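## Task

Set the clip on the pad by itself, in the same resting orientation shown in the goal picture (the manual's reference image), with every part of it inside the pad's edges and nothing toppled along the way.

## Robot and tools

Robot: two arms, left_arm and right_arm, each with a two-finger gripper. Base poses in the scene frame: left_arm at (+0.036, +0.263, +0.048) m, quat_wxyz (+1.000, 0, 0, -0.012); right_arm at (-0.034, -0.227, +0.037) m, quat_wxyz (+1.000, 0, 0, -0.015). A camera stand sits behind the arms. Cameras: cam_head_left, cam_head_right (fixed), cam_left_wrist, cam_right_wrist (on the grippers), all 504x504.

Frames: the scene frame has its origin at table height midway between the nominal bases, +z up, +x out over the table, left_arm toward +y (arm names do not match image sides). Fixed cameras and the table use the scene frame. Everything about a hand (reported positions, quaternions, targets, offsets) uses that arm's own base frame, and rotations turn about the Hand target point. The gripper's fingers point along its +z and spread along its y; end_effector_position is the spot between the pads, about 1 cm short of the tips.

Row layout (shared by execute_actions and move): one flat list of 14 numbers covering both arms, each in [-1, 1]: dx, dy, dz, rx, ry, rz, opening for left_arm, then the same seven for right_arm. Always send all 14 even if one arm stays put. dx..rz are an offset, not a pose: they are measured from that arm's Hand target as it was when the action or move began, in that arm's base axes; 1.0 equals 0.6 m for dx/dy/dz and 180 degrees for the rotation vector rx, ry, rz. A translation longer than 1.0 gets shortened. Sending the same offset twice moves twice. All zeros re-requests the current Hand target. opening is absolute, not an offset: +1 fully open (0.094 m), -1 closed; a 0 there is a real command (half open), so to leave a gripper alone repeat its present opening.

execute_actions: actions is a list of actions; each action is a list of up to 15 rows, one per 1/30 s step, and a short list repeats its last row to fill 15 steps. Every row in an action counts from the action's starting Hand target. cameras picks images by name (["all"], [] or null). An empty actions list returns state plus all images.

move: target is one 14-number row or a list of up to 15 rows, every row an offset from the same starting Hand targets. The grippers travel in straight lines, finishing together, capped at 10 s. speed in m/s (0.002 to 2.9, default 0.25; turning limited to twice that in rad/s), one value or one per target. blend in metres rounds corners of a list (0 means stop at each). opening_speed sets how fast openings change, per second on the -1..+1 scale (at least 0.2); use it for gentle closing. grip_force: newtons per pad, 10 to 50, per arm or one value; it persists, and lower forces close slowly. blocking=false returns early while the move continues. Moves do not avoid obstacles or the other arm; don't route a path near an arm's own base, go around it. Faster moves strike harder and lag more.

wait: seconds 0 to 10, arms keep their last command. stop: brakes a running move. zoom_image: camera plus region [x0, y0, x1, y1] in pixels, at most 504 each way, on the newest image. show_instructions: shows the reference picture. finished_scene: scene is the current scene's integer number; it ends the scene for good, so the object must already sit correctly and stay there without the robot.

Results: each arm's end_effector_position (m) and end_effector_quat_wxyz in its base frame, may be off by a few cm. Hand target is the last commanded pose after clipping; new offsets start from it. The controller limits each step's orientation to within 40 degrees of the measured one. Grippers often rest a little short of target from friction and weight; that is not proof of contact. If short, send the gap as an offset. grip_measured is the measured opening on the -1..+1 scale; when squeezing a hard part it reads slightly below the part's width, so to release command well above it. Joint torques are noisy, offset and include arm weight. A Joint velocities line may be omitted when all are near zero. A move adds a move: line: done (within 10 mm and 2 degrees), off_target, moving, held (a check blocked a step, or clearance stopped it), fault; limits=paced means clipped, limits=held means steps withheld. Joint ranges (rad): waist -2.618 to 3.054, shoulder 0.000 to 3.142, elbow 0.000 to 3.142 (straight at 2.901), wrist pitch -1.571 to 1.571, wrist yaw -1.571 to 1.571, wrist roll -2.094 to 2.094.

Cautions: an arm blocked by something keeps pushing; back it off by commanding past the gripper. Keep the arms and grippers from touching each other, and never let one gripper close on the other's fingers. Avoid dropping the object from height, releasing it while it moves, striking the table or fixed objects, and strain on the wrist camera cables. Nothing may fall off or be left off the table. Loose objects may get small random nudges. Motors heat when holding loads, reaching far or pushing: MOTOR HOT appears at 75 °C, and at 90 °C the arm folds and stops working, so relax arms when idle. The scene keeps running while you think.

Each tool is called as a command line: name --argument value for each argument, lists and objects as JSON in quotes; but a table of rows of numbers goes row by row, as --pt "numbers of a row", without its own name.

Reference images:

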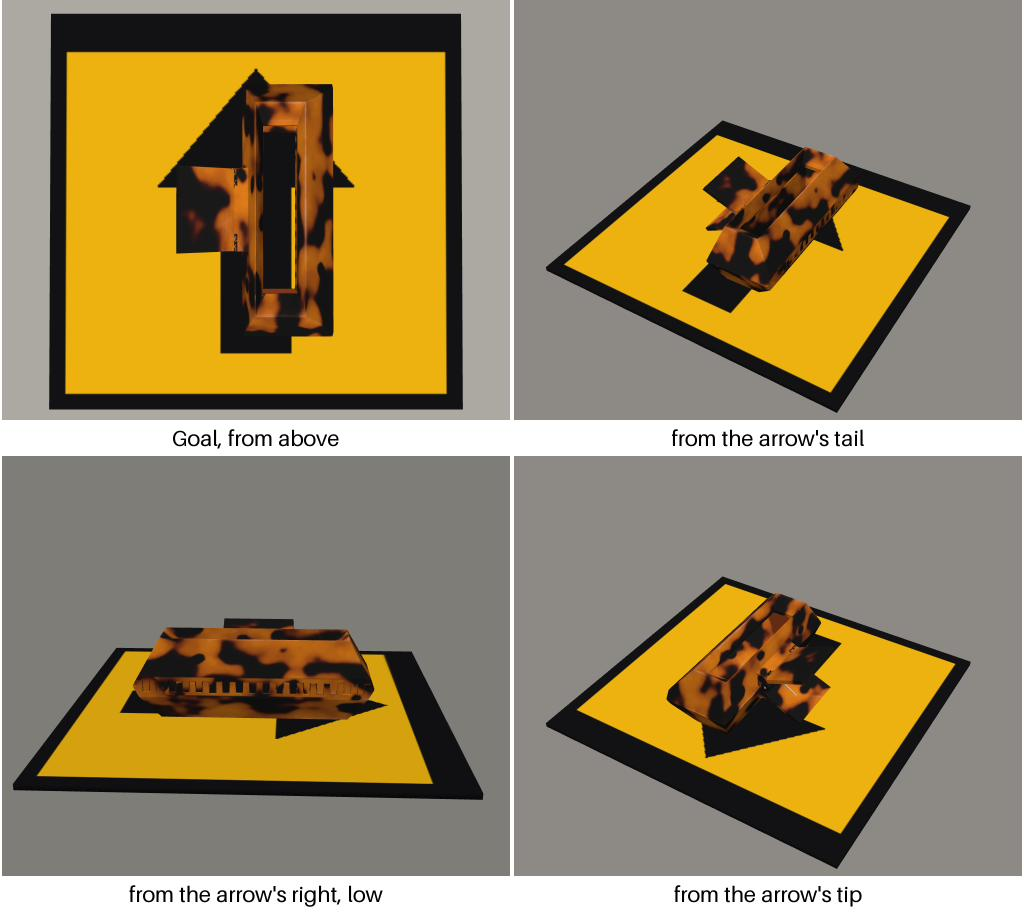

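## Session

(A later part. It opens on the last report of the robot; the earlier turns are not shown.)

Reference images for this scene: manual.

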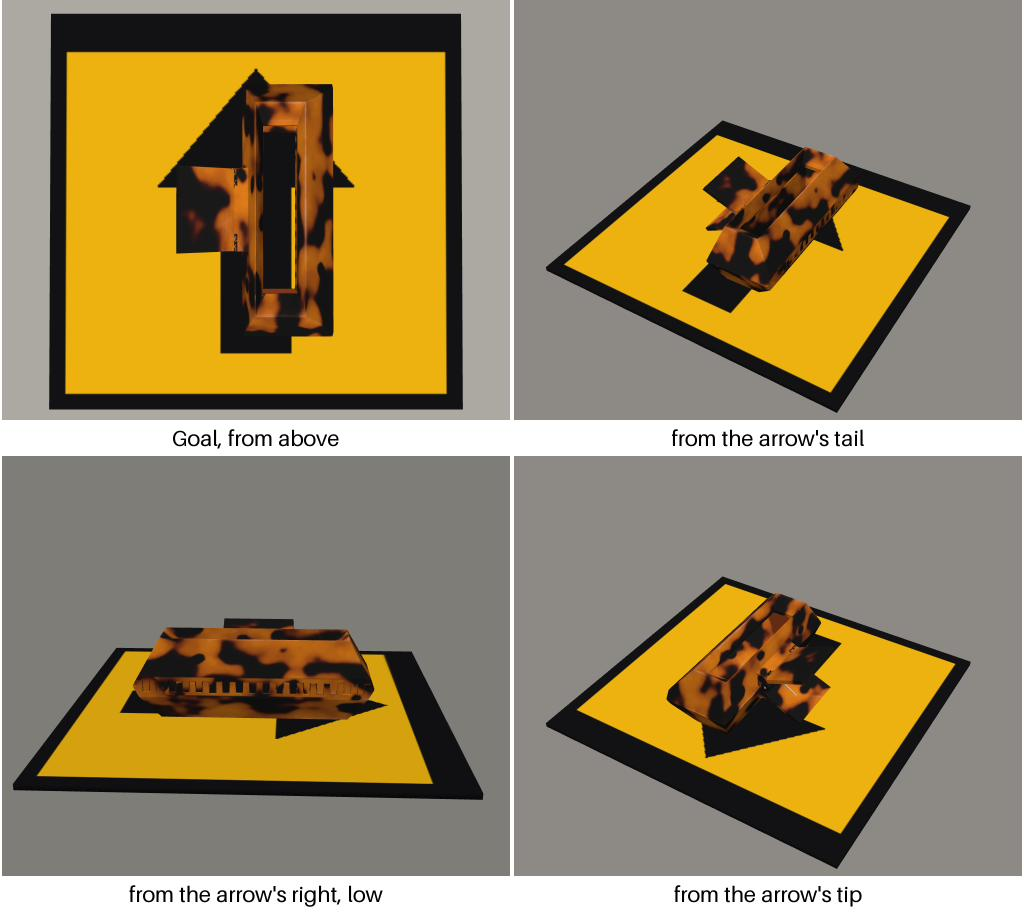

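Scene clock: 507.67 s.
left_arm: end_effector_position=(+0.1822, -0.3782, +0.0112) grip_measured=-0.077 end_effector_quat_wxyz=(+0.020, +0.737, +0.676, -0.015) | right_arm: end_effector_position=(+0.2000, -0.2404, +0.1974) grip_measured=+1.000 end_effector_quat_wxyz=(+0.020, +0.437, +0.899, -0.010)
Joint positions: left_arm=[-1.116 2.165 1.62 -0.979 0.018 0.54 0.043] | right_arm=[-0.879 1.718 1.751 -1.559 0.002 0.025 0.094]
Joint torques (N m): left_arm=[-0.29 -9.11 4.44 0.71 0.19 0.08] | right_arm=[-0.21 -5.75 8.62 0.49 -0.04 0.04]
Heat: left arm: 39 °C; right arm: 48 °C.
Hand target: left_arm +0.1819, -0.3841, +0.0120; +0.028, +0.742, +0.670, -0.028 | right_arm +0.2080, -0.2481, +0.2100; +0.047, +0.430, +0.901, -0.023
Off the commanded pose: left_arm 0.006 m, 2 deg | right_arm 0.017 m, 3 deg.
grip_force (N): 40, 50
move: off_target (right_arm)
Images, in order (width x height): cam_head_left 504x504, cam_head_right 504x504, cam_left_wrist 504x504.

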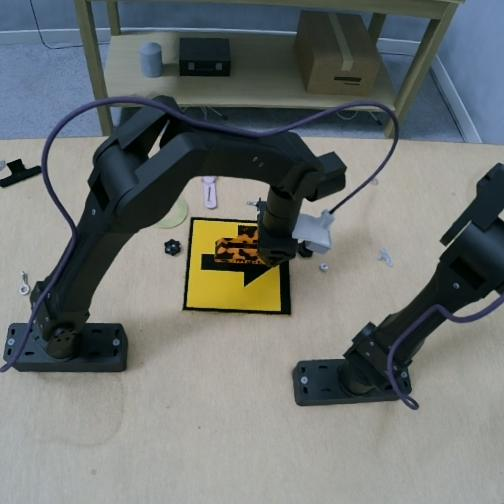

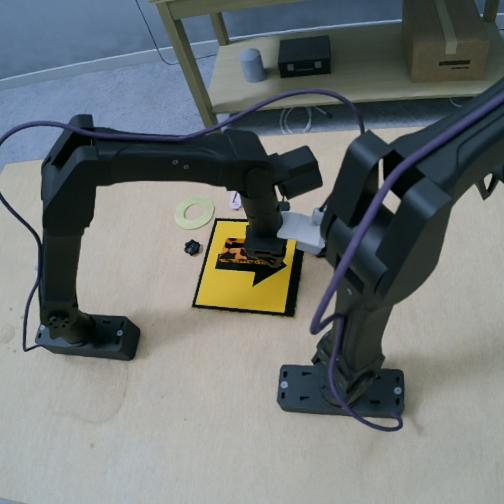

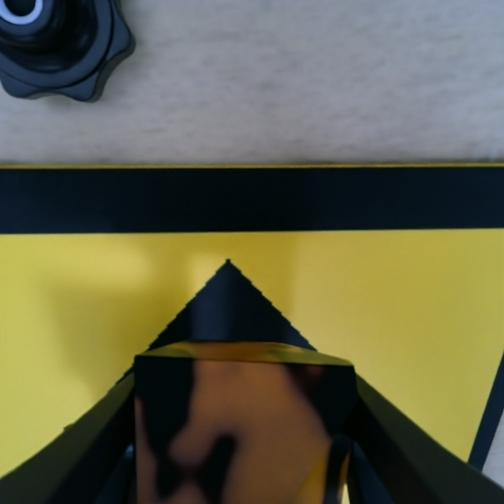

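move --target '[-0.014,0.0243,0,0.014,-0.001,0,-0.5,0,0,0,0,0,0,1]' --speed 0.1 --cameras '["cam_left_wrist","cam_head_left"]'

zoom_image --camera "cam_head_left" --region '[160, 170, 340, 350]'

Scene clock: 545.50 s.
left_arm: end_effector_position=(+0.1767, -0.3668, +0.0018) grip_measured=-0.077 end_effector_quat_wxyz=(+0.001, +0.737, +0.676, -0.010) | right_arm: end_effector_position=(+0.2000, -0.2404, +0.1974) grip_measured=+1.000 end_effector_quat_wxyz=(+0.020, +0.437, +0.899, -0.010)
Joint positions: left_arm=[-1.116 2.165 1.581 -0.979 0.018 0.54 0.043] | right_arm=[-0.879 1.718 1.751 -1.559 0.002 0.025 0.094]
Joint torques (N m): left_arm=[-0.43 -11.02 4.19 0.33 -0.07 -0.01] | right_arm=[-0.2 -5.56 8.65 0.49 0 0.01]
Heat: left arm: 41 °C; right arm: 48 °C.
Hand target: left_arm +0.1735, -0.3695, +0.0120; +0.013, +0.742, +0.670, -0.012 | right_arm +0.2080, -0.2481, +0.2100; +0.047, +0.430, +0.901, -0.023
Off the commanded pose: left_arm 0.011 m, 2 deg | right_arm 0.017 m, 3 deg.
grip_force (N): 40, 50
move: off_target (left_arm, right_arm)
Images, in order (width x height): cam_head_left 504x504, cam_left_wrist 504x504.

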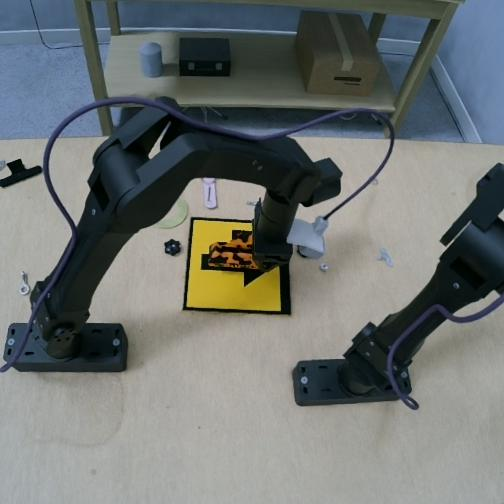

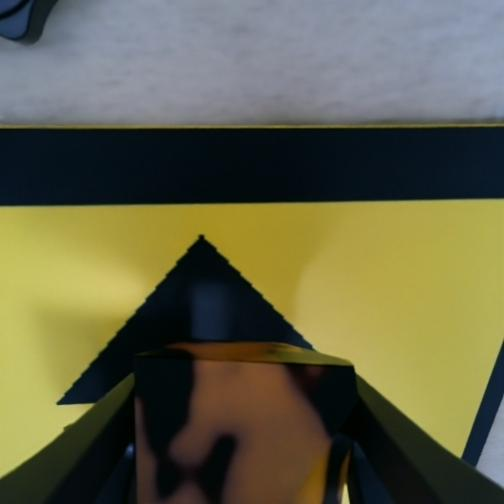

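Scaled by 2.800 from the camera's 504x504 image, which has a finer 720x720 frame.

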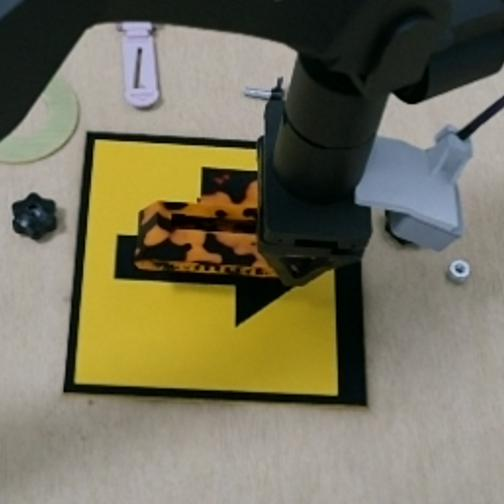

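move --target '[-0.0085,0,-0.025,0,0,0.003,-0.5,0,0,0,0,0,0,1]' --speed 0.06 --cameras '["cam_left_wrist","cam_head_left"]'

zoom_image --camera "cam_head_left" --region '[160, 170, 340, 350]'

Scene clock: 561.90 s.
left_arm: end_effector_position=(+0.1683, -0.3637, -0.0087) grip_measured=-0.077 end_effector_quat_wxyz=(-0.003, +0.738, +0.674, -0.008) | right_arm: end_effector_position=(+0.2000, -0.2404, +0.1974) grip_measured=+1.000 end_effector_quat_wxyz=(+0.020, +0.437, +0.899, -0.010)
Joint positions: left_arm=[-1.132 2.165 1.537 -0.944 0.018 0.529 0.043] | right_arm=[-0.879 1.718 1.751 -1.559 0.002 0.025 0.094]
Joint torques (N m): left_arm=[-0.51 -10.03 4.14 0.58 -0.1 -0.11] | right_arm=[-0.1 -5.48 8.46 0.46 -0.05 0.04]
Heat: left arm: 42 °C; right arm: 48 °C.
Hand target: left_arm +0.1684, -0.3695, -0.0030; +0.013, +0.739, +0.673, -0.012 | right_arm +0.2080, -0.2481, +0.2100; +0.047, +0.430, +0.901, -0.023
Off the commanded pose: left_arm 0.008 m, 2 deg | right_arm 0.017 m, 3 deg.
grip_force (N): 40, 50
move: off_target (right_arm)
Images, in order (width x height): cam_head_left 504x504, cam_left_wrist 504x504.

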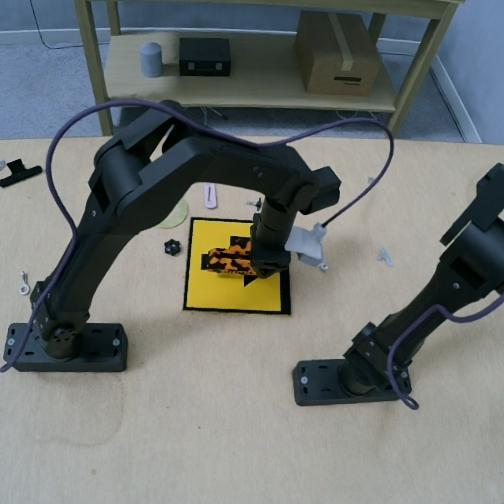

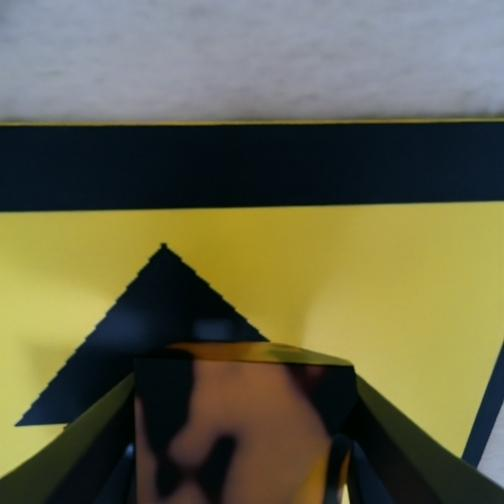

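Scaled by 2.800 from the camera's 504x504 image, which has a finer 720x720 frame.

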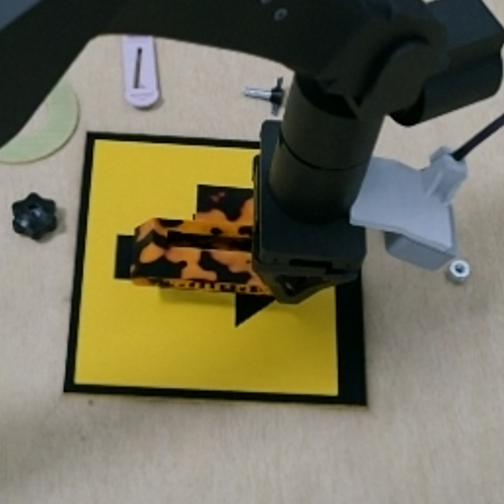

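move --target '[0.003,-0.002,-0.012,0,0,0.003,-0.5,0,0,0,0,0,0,1]' --speed 0.05

move --target '[0,0,-0.008,0,0,0,-0.5,0,0,0,0,0,0,1]' --speed 0.05 --cameras '["cam_left_wrist","cam_head_left"]'

zoom_image --camera "cam_head_left" --region '[160, 170, 340, 350]'

Scene clock: 581.67 s.
left_arm: end_effector_position=(+0.1705, -0.3682, -0.0086) grip_measured=-0.077 end_effector_quat_wxyz=(+0.006, +0.736, +0.677, -0.011) | right_arm: end_effector_position=(+0.2000, -0.2404, +0.1974) grip_measured=+1.000 end_effector_quat_wxyz=(+0.020, +0.437, +0.899, -0.010)
Joint positions: left_arm=[-1.132 2.165 1.537 -0.924 0.018 0.522 0.043] | right_arm=[-0.879 1.718 1.751 -1.559 0.002 0.025 0.094]
Joint torques (N m): left_arm=[-0.23 -8.96 3.75 0.58 -0.06 -0.11] | right_arm=[-0.12 -5.7 8.65 0.45 -0.03 -0.02]
Heat: left arm: 43 °C; right arm: 48 °C.
Hand target: left_arm +0.1702, -0.3707, -0.0102; +0.013, +0.736, +0.677, -0.012 | right_arm +0.2080, -0.2481, +0.2100; +0.047, +0.430, +0.901, -0.023
Off the commanded pose: left_arm 0.003 m, 1 deg | right_arm 0.017 m, 3 deg.
grip_force (N): 40, 50
move: off_target (right_arm)

Scene clock: 582.70 s.
left_arm: end_effector_position=(+0.1703, -0.3679, -0.0115) grip_measured=-0.077 end_effector_quat_wxyz=(+0.008, +0.736, +0.677, -0.012) | right_arm: end_effector_position=(+0.2000, -0.2404, +0.1974) grip_measured=+1.000 end_effector_quat_wxyz=(+0.020, +0.437, +0.899, -0.010)
Joint positions: left_arm=[-1.132 2.165 1.524 -0.908 0.018 0.522 0.043] | right_arm=[-0.879 1.718 1.751 -1.559 0.002 0.025 0.094]
Joint torques (N m): left_arm=[-0.25 -8.39 4.12 0.64 -0.04 -0.1] | right_arm=[0.12 -5.44 8.4 0.49 -0.05 -0.02]
Heat: left arm: 43 °C; right arm: 48 °C.
Hand target: left_arm +0.1702, -0.3707, -0.0150; +0.013, +0.736, +0.677, -0.012 | right_arm +0.2080, -0.2481, +0.2100; +0.047, +0.430, +0.901, -0.023
Off the commanded pose: left_arm 0.005 m, 1 deg | right_arm 0.017 m, 3 deg.
grip_force (N): 40, 50
move: off_target (right_arm)
Images, in order (width x height): cam_head_left 504x504, cam_left_wrist 504x504.

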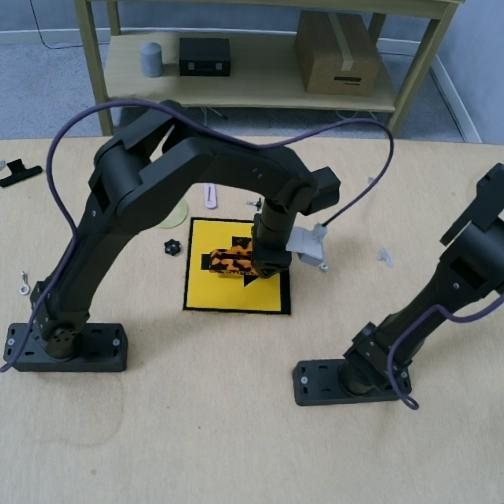

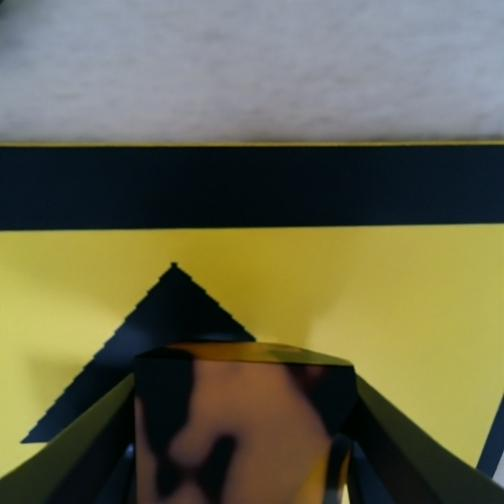

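Scaled by 2.800 from the camera's 504x504 image, which has a finer 720x720 frame.

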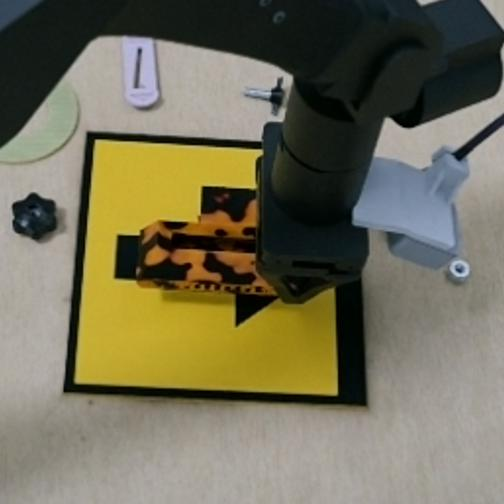

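move --target '[0,0,-0.008,0,0,0,-0.5,0,0,0,0,0,0,1]' --speed 0.05

move --target '[0,0,-0.007,0,0,0,-0.5,0,0,0,0,0,0,1]' --speed 0.05 --cameras '["cam_left_wrist","cam_head_left"]'

zoom_image --camera "cam_head_left" --region '[160, 170, 340, 350]'

Scene clock: 591.57 s.
left_arm: end_effector_position=(+0.1697, -0.3674, -0.0162) grip_measured=-0.077 end_effector_quat_wxyz=(+0.006, +0.736, +0.677, -0.011) | right_arm: end_effector_position=(+0.2000, -0.2404, +0.1974) grip_measured=+1.000 end_effector_quat_wxyz=(+0.020, +0.437, +0.899, -0.010)
Joint positions: left_arm=[-1.133 2.173 1.517 -0.896 0.016 0.522 0.043] | right_arm=[-0.879 1.718 1.751 -1.559 0.002 0.025 0.094]
Joint torques (N m): left_arm=[-0.35 -8.36 3.97 0.62 -0.05 -0.14] | right_arm=[-0.14 -5.61 8.58 0.5 -0.01 0.03]
Heat: left arm: 42 °C; right arm: 49 °C.
Hand target: left_arm +0.1702, -0.3707, -0.0198; +0.013, +0.736, +0.677, -0.012 | right_arm +0.2080, -0.2481, +0.2100; +0.047, +0.430, +0.901, -0.023
Off the commanded pose: left_arm 0.005 m, 1 deg | right_arm 0.017 m, 3 deg.
grip_force (N): 40, 50
move: off_target (right_arm)

Scene clock: 592.57 s.
left_arm: end_effector_position=(+0.1697, -0.3669, -0.0172) grip_measured=-0.077 end_effector_quat_wxyz=(+0.007, +0.736, +0.677, -0.008) | right_arm: end_effector_position=(+0.2000, -0.2404, +0.1974) grip_measured=+1.000 end_effector_quat_wxyz=(+0.020, +0.437, +0.899, -0.010)
Joint positions: left_arm=[-1.135 2.173 1.512 -0.892 0.012 0.52 0.043] | right_arm=[-0.879 1.718 1.751 -1.559 0.002 0.025 0.094]
Joint torques (N m): left_arm=[-0.23 -7.9 3.71 0.74 -0.05 -0.1] | right_arm=[-0.21 -5.45 8.55 0.47 -0.01 0.02]
Heat: left arm: 43 °C; right arm: 49 °C.
Hand target: left_arm +0.1702, -0.3707, -0.0240; +0.013, +0.736, +0.677, -0.012 | right_arm +0.2080, -0.2481, +0.2100; +0.047, +0.430, +0.901, -0.023
Off the commanded pose: left_arm 0.008 m, 1 deg | right_arm 0.017 m, 3 deg.
grip_force (N): 40, 50
move: off_target (right_arm)
Images, in order (width x height): cam_head_left 504x504, cam_left_wrist 504x504.

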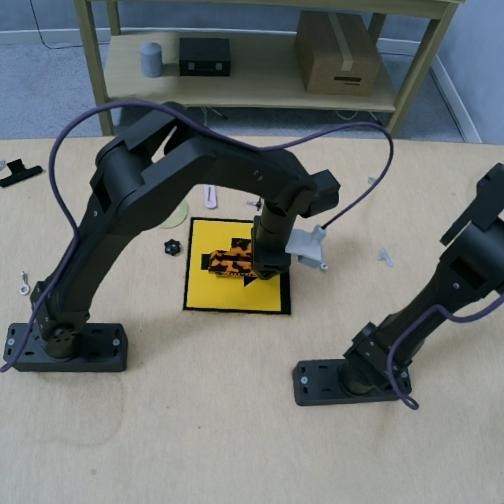

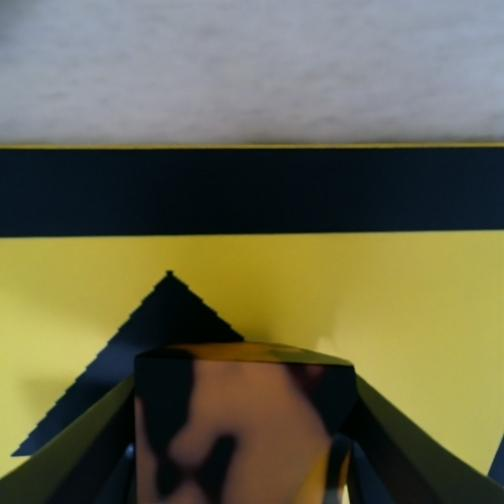

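Scaled by 2.800 from the camera's 504x504 image, which has a finer 720x720 frame.

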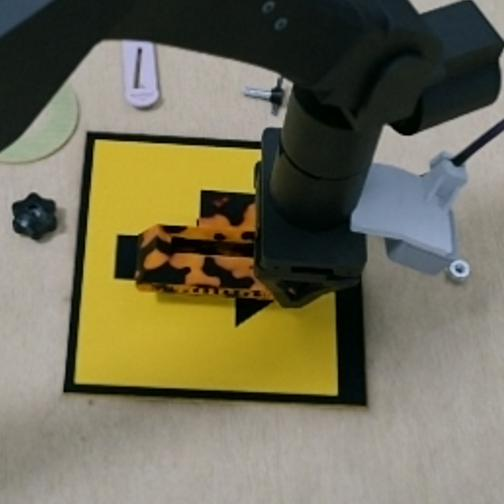

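move --target '[0,0,-0.007,0,0,0,-0.5,0,0,0,0,0,0,1]' --speed 0.05 --cameras '["cam_left_wrist"]'

Scene clock: 599.83 s.
left_arm: end_effector_position=(+0.1698, -0.3674, -0.0179) grip_measured=-0.077 end_effector_quat_wxyz=(+0.009, +0.736, +0.677, -0.007) | right_arm: end_effector_position=(+0.2000, -0.2404, +0.1974) grip_measured=+1.000 end_effector_quat_wxyz=(+0.020, +0.437, +0.899, -0.010)
Joint positions: left_arm=[-1.136 2.173 1.509 -0.885 0.009 0.519 0.043] | right_arm=[-0.879 1.718 1.751 -1.559 0.002 0.025 0.094]
Joint torques (N m): left_arm=[-0.25 -7.53 3.3 0.82 0.06 -0.11] | right_arm=[-0.09 -5.42 8.62 0.49 -0.03 0.02]
Heat: left arm: 43 °C; right arm: 49 °C.
Hand target: left_arm +0.1702, -0.3707, -0.0282; +0.013, +0.736, +0.677, -0.012 | right_arm +0.2080, -0.2481, +0.2100; +0.047, +0.430, +0.901, -0.023
Off the commanded pose: left_arm 0.011 m, 1 deg | right_arm 0.017 m, 3 deg.
grip_force (N): 40, 50
move: off_target (left_arm, right_arm)
Images, in order (width x height): cam_left_wrist 504x504.

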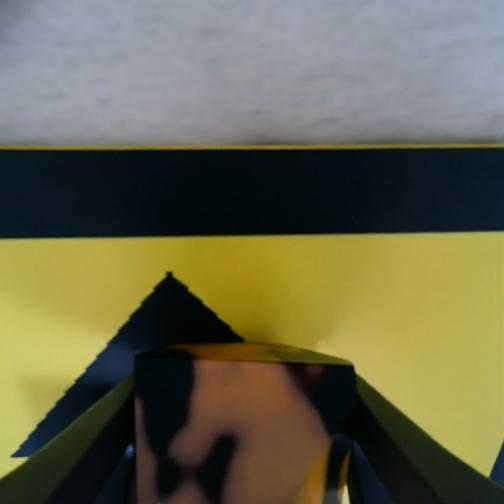

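move --target '[0,0,0.006,0,0,0,0.3,0,0,0,0,0,0,1]' --speed 0.05 --opening_speed 0.4 --cameras '["cam_left_wrist"]'

Scene clock: 608.63 s.
left_arm: end_effector_position=(+0.1700, -0.3678, -0.0209) grip_measured=+0.297 end_effector_quat_wxyz=(+0.008, +0.736, +0.677, -0.007) | right_arm: end_effector_position=(+0.2000, -0.2404, +0.1974) grip_measured=+1.000 end_effector_quat_wxyz=(+0.020, +0.437, +0.899, -0.010)
Joint positions: left_arm=[-1.136 2.18 1.509 -0.879 0.009 0.519 0.061] | right_arm=[-0.879 1.718 1.751 -1.559 0.002 0.025 0.094]
Joint torques (N m): left_arm=[-0.18 -8.44 3.89 0.68 0.03 -0.11] | right_arm=[-0.1 -5.6 8.51 0.46 -0.01 -0.02]
Heat: left arm: 43 °C; right arm: 49 °C.
Hand target: left_arm +0.1702, -0.3707, -0.0246; +0.013, +0.736, +0.677, -0.012 | right_arm +0.2080, -0.2481, +0.2100; +0.047, +0.430, +0.901, -0.023
Off the commanded pose: left_arm 0.005 m, 1 deg | right_arm 0.017 m, 3 deg.
grip_force (N): 40, 50
move: off_target (right_arm)
Images, in order (width x height): cam_left_wrist 504x504.

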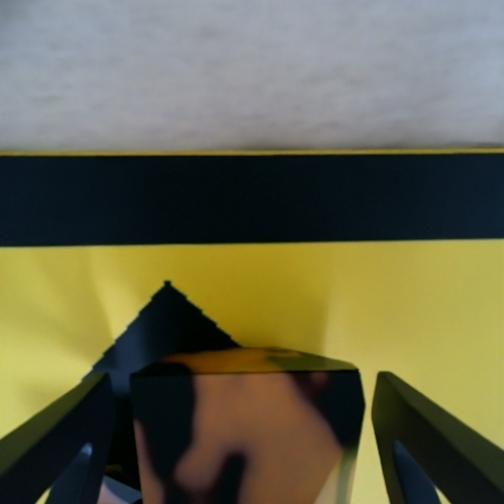

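move --target '[0,0,0.16,0,0,0,0.3,0,0,0,0,0,0,1]' --speed 0.12 --cameras '["cam_left_wrist","cam_head_left","cam_head_right"]'

zoom_image --camera "cam_head_left" --region '[160, 170, 340, 350]'

Scene clock: 618.40 s.
left_arm: end_effector_position=(+0.1674, -0.3622, +0.0438) grip_measured=+0.297 end_effector_quat_wxyz=(-0.015, +0.736, +0.677, +0.000) | right_arm: end_effector_position=(+0.2000, -0.2404, +0.1974) grip_measured=+1.000 end_effector_quat_wxyz=(+0.020, +0.437, +0.899, -0.010)
Joint positions: left_arm=[-1.136 2.125 1.69 -1.165 0.009 0.519 0.061] | right_arm=[-0.879 1.718 1.751 -1.559 0.002 0.025 0.094]
Joint torques (N m): left_arm=[-0.23 -12.18 7.95 0.08 0.03 -0.09] | right_arm=[0.01 -5.34 8.64 0.46 -0.04 0.02]
Heat: left arm: 42 °C; right arm: 49 °C.
Hand target: left_arm +0.1702, -0.3707, +0.0714; +0.013, +0.736, +0.677, -0.012 | right_arm +0.2080, -0.2481, +0.2100; +0.047, +0.430, +0.901, -0.023
Off the commanded pose: left_arm 0.029 m, 3 deg | right_arm 0.017 m, 3 deg.
grip_force (N): 40, 50
move: off_target (left_arm, right_arm)
Images, in order (width x height): cam_head_left 504x504, cam_head_right 504x504, cam_left_wrist 504x504.

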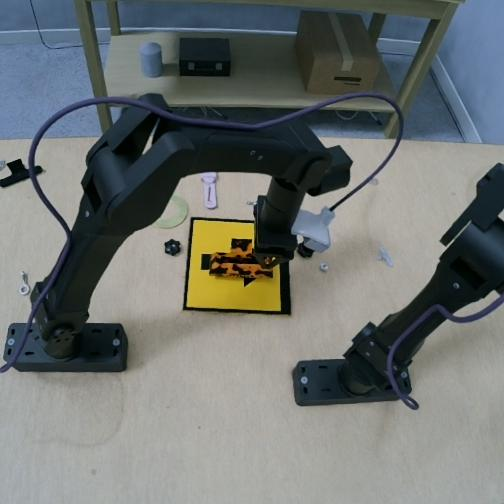

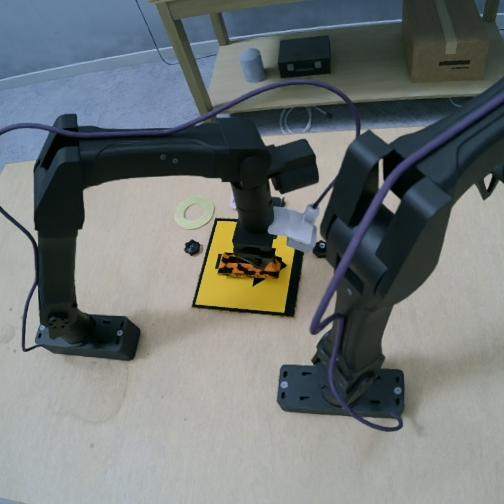

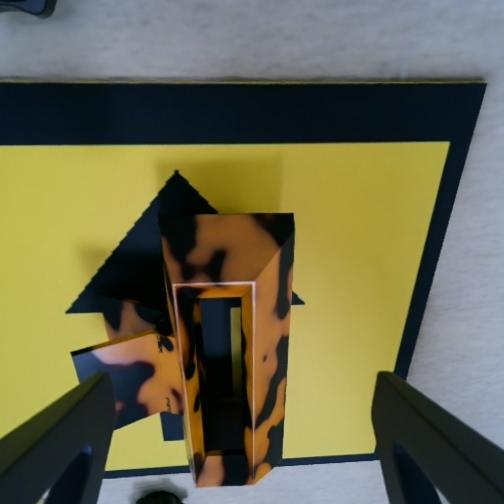

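Scaled by 2.800 from the camera's 504x504 image, which has a finer 720x720 frame.

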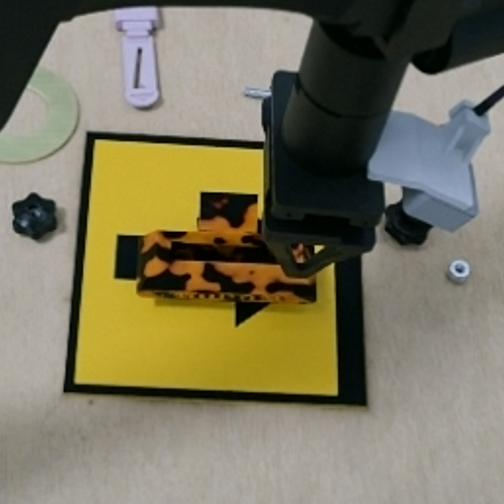

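finished_scene --scene 2

The scene is finished: the task was done.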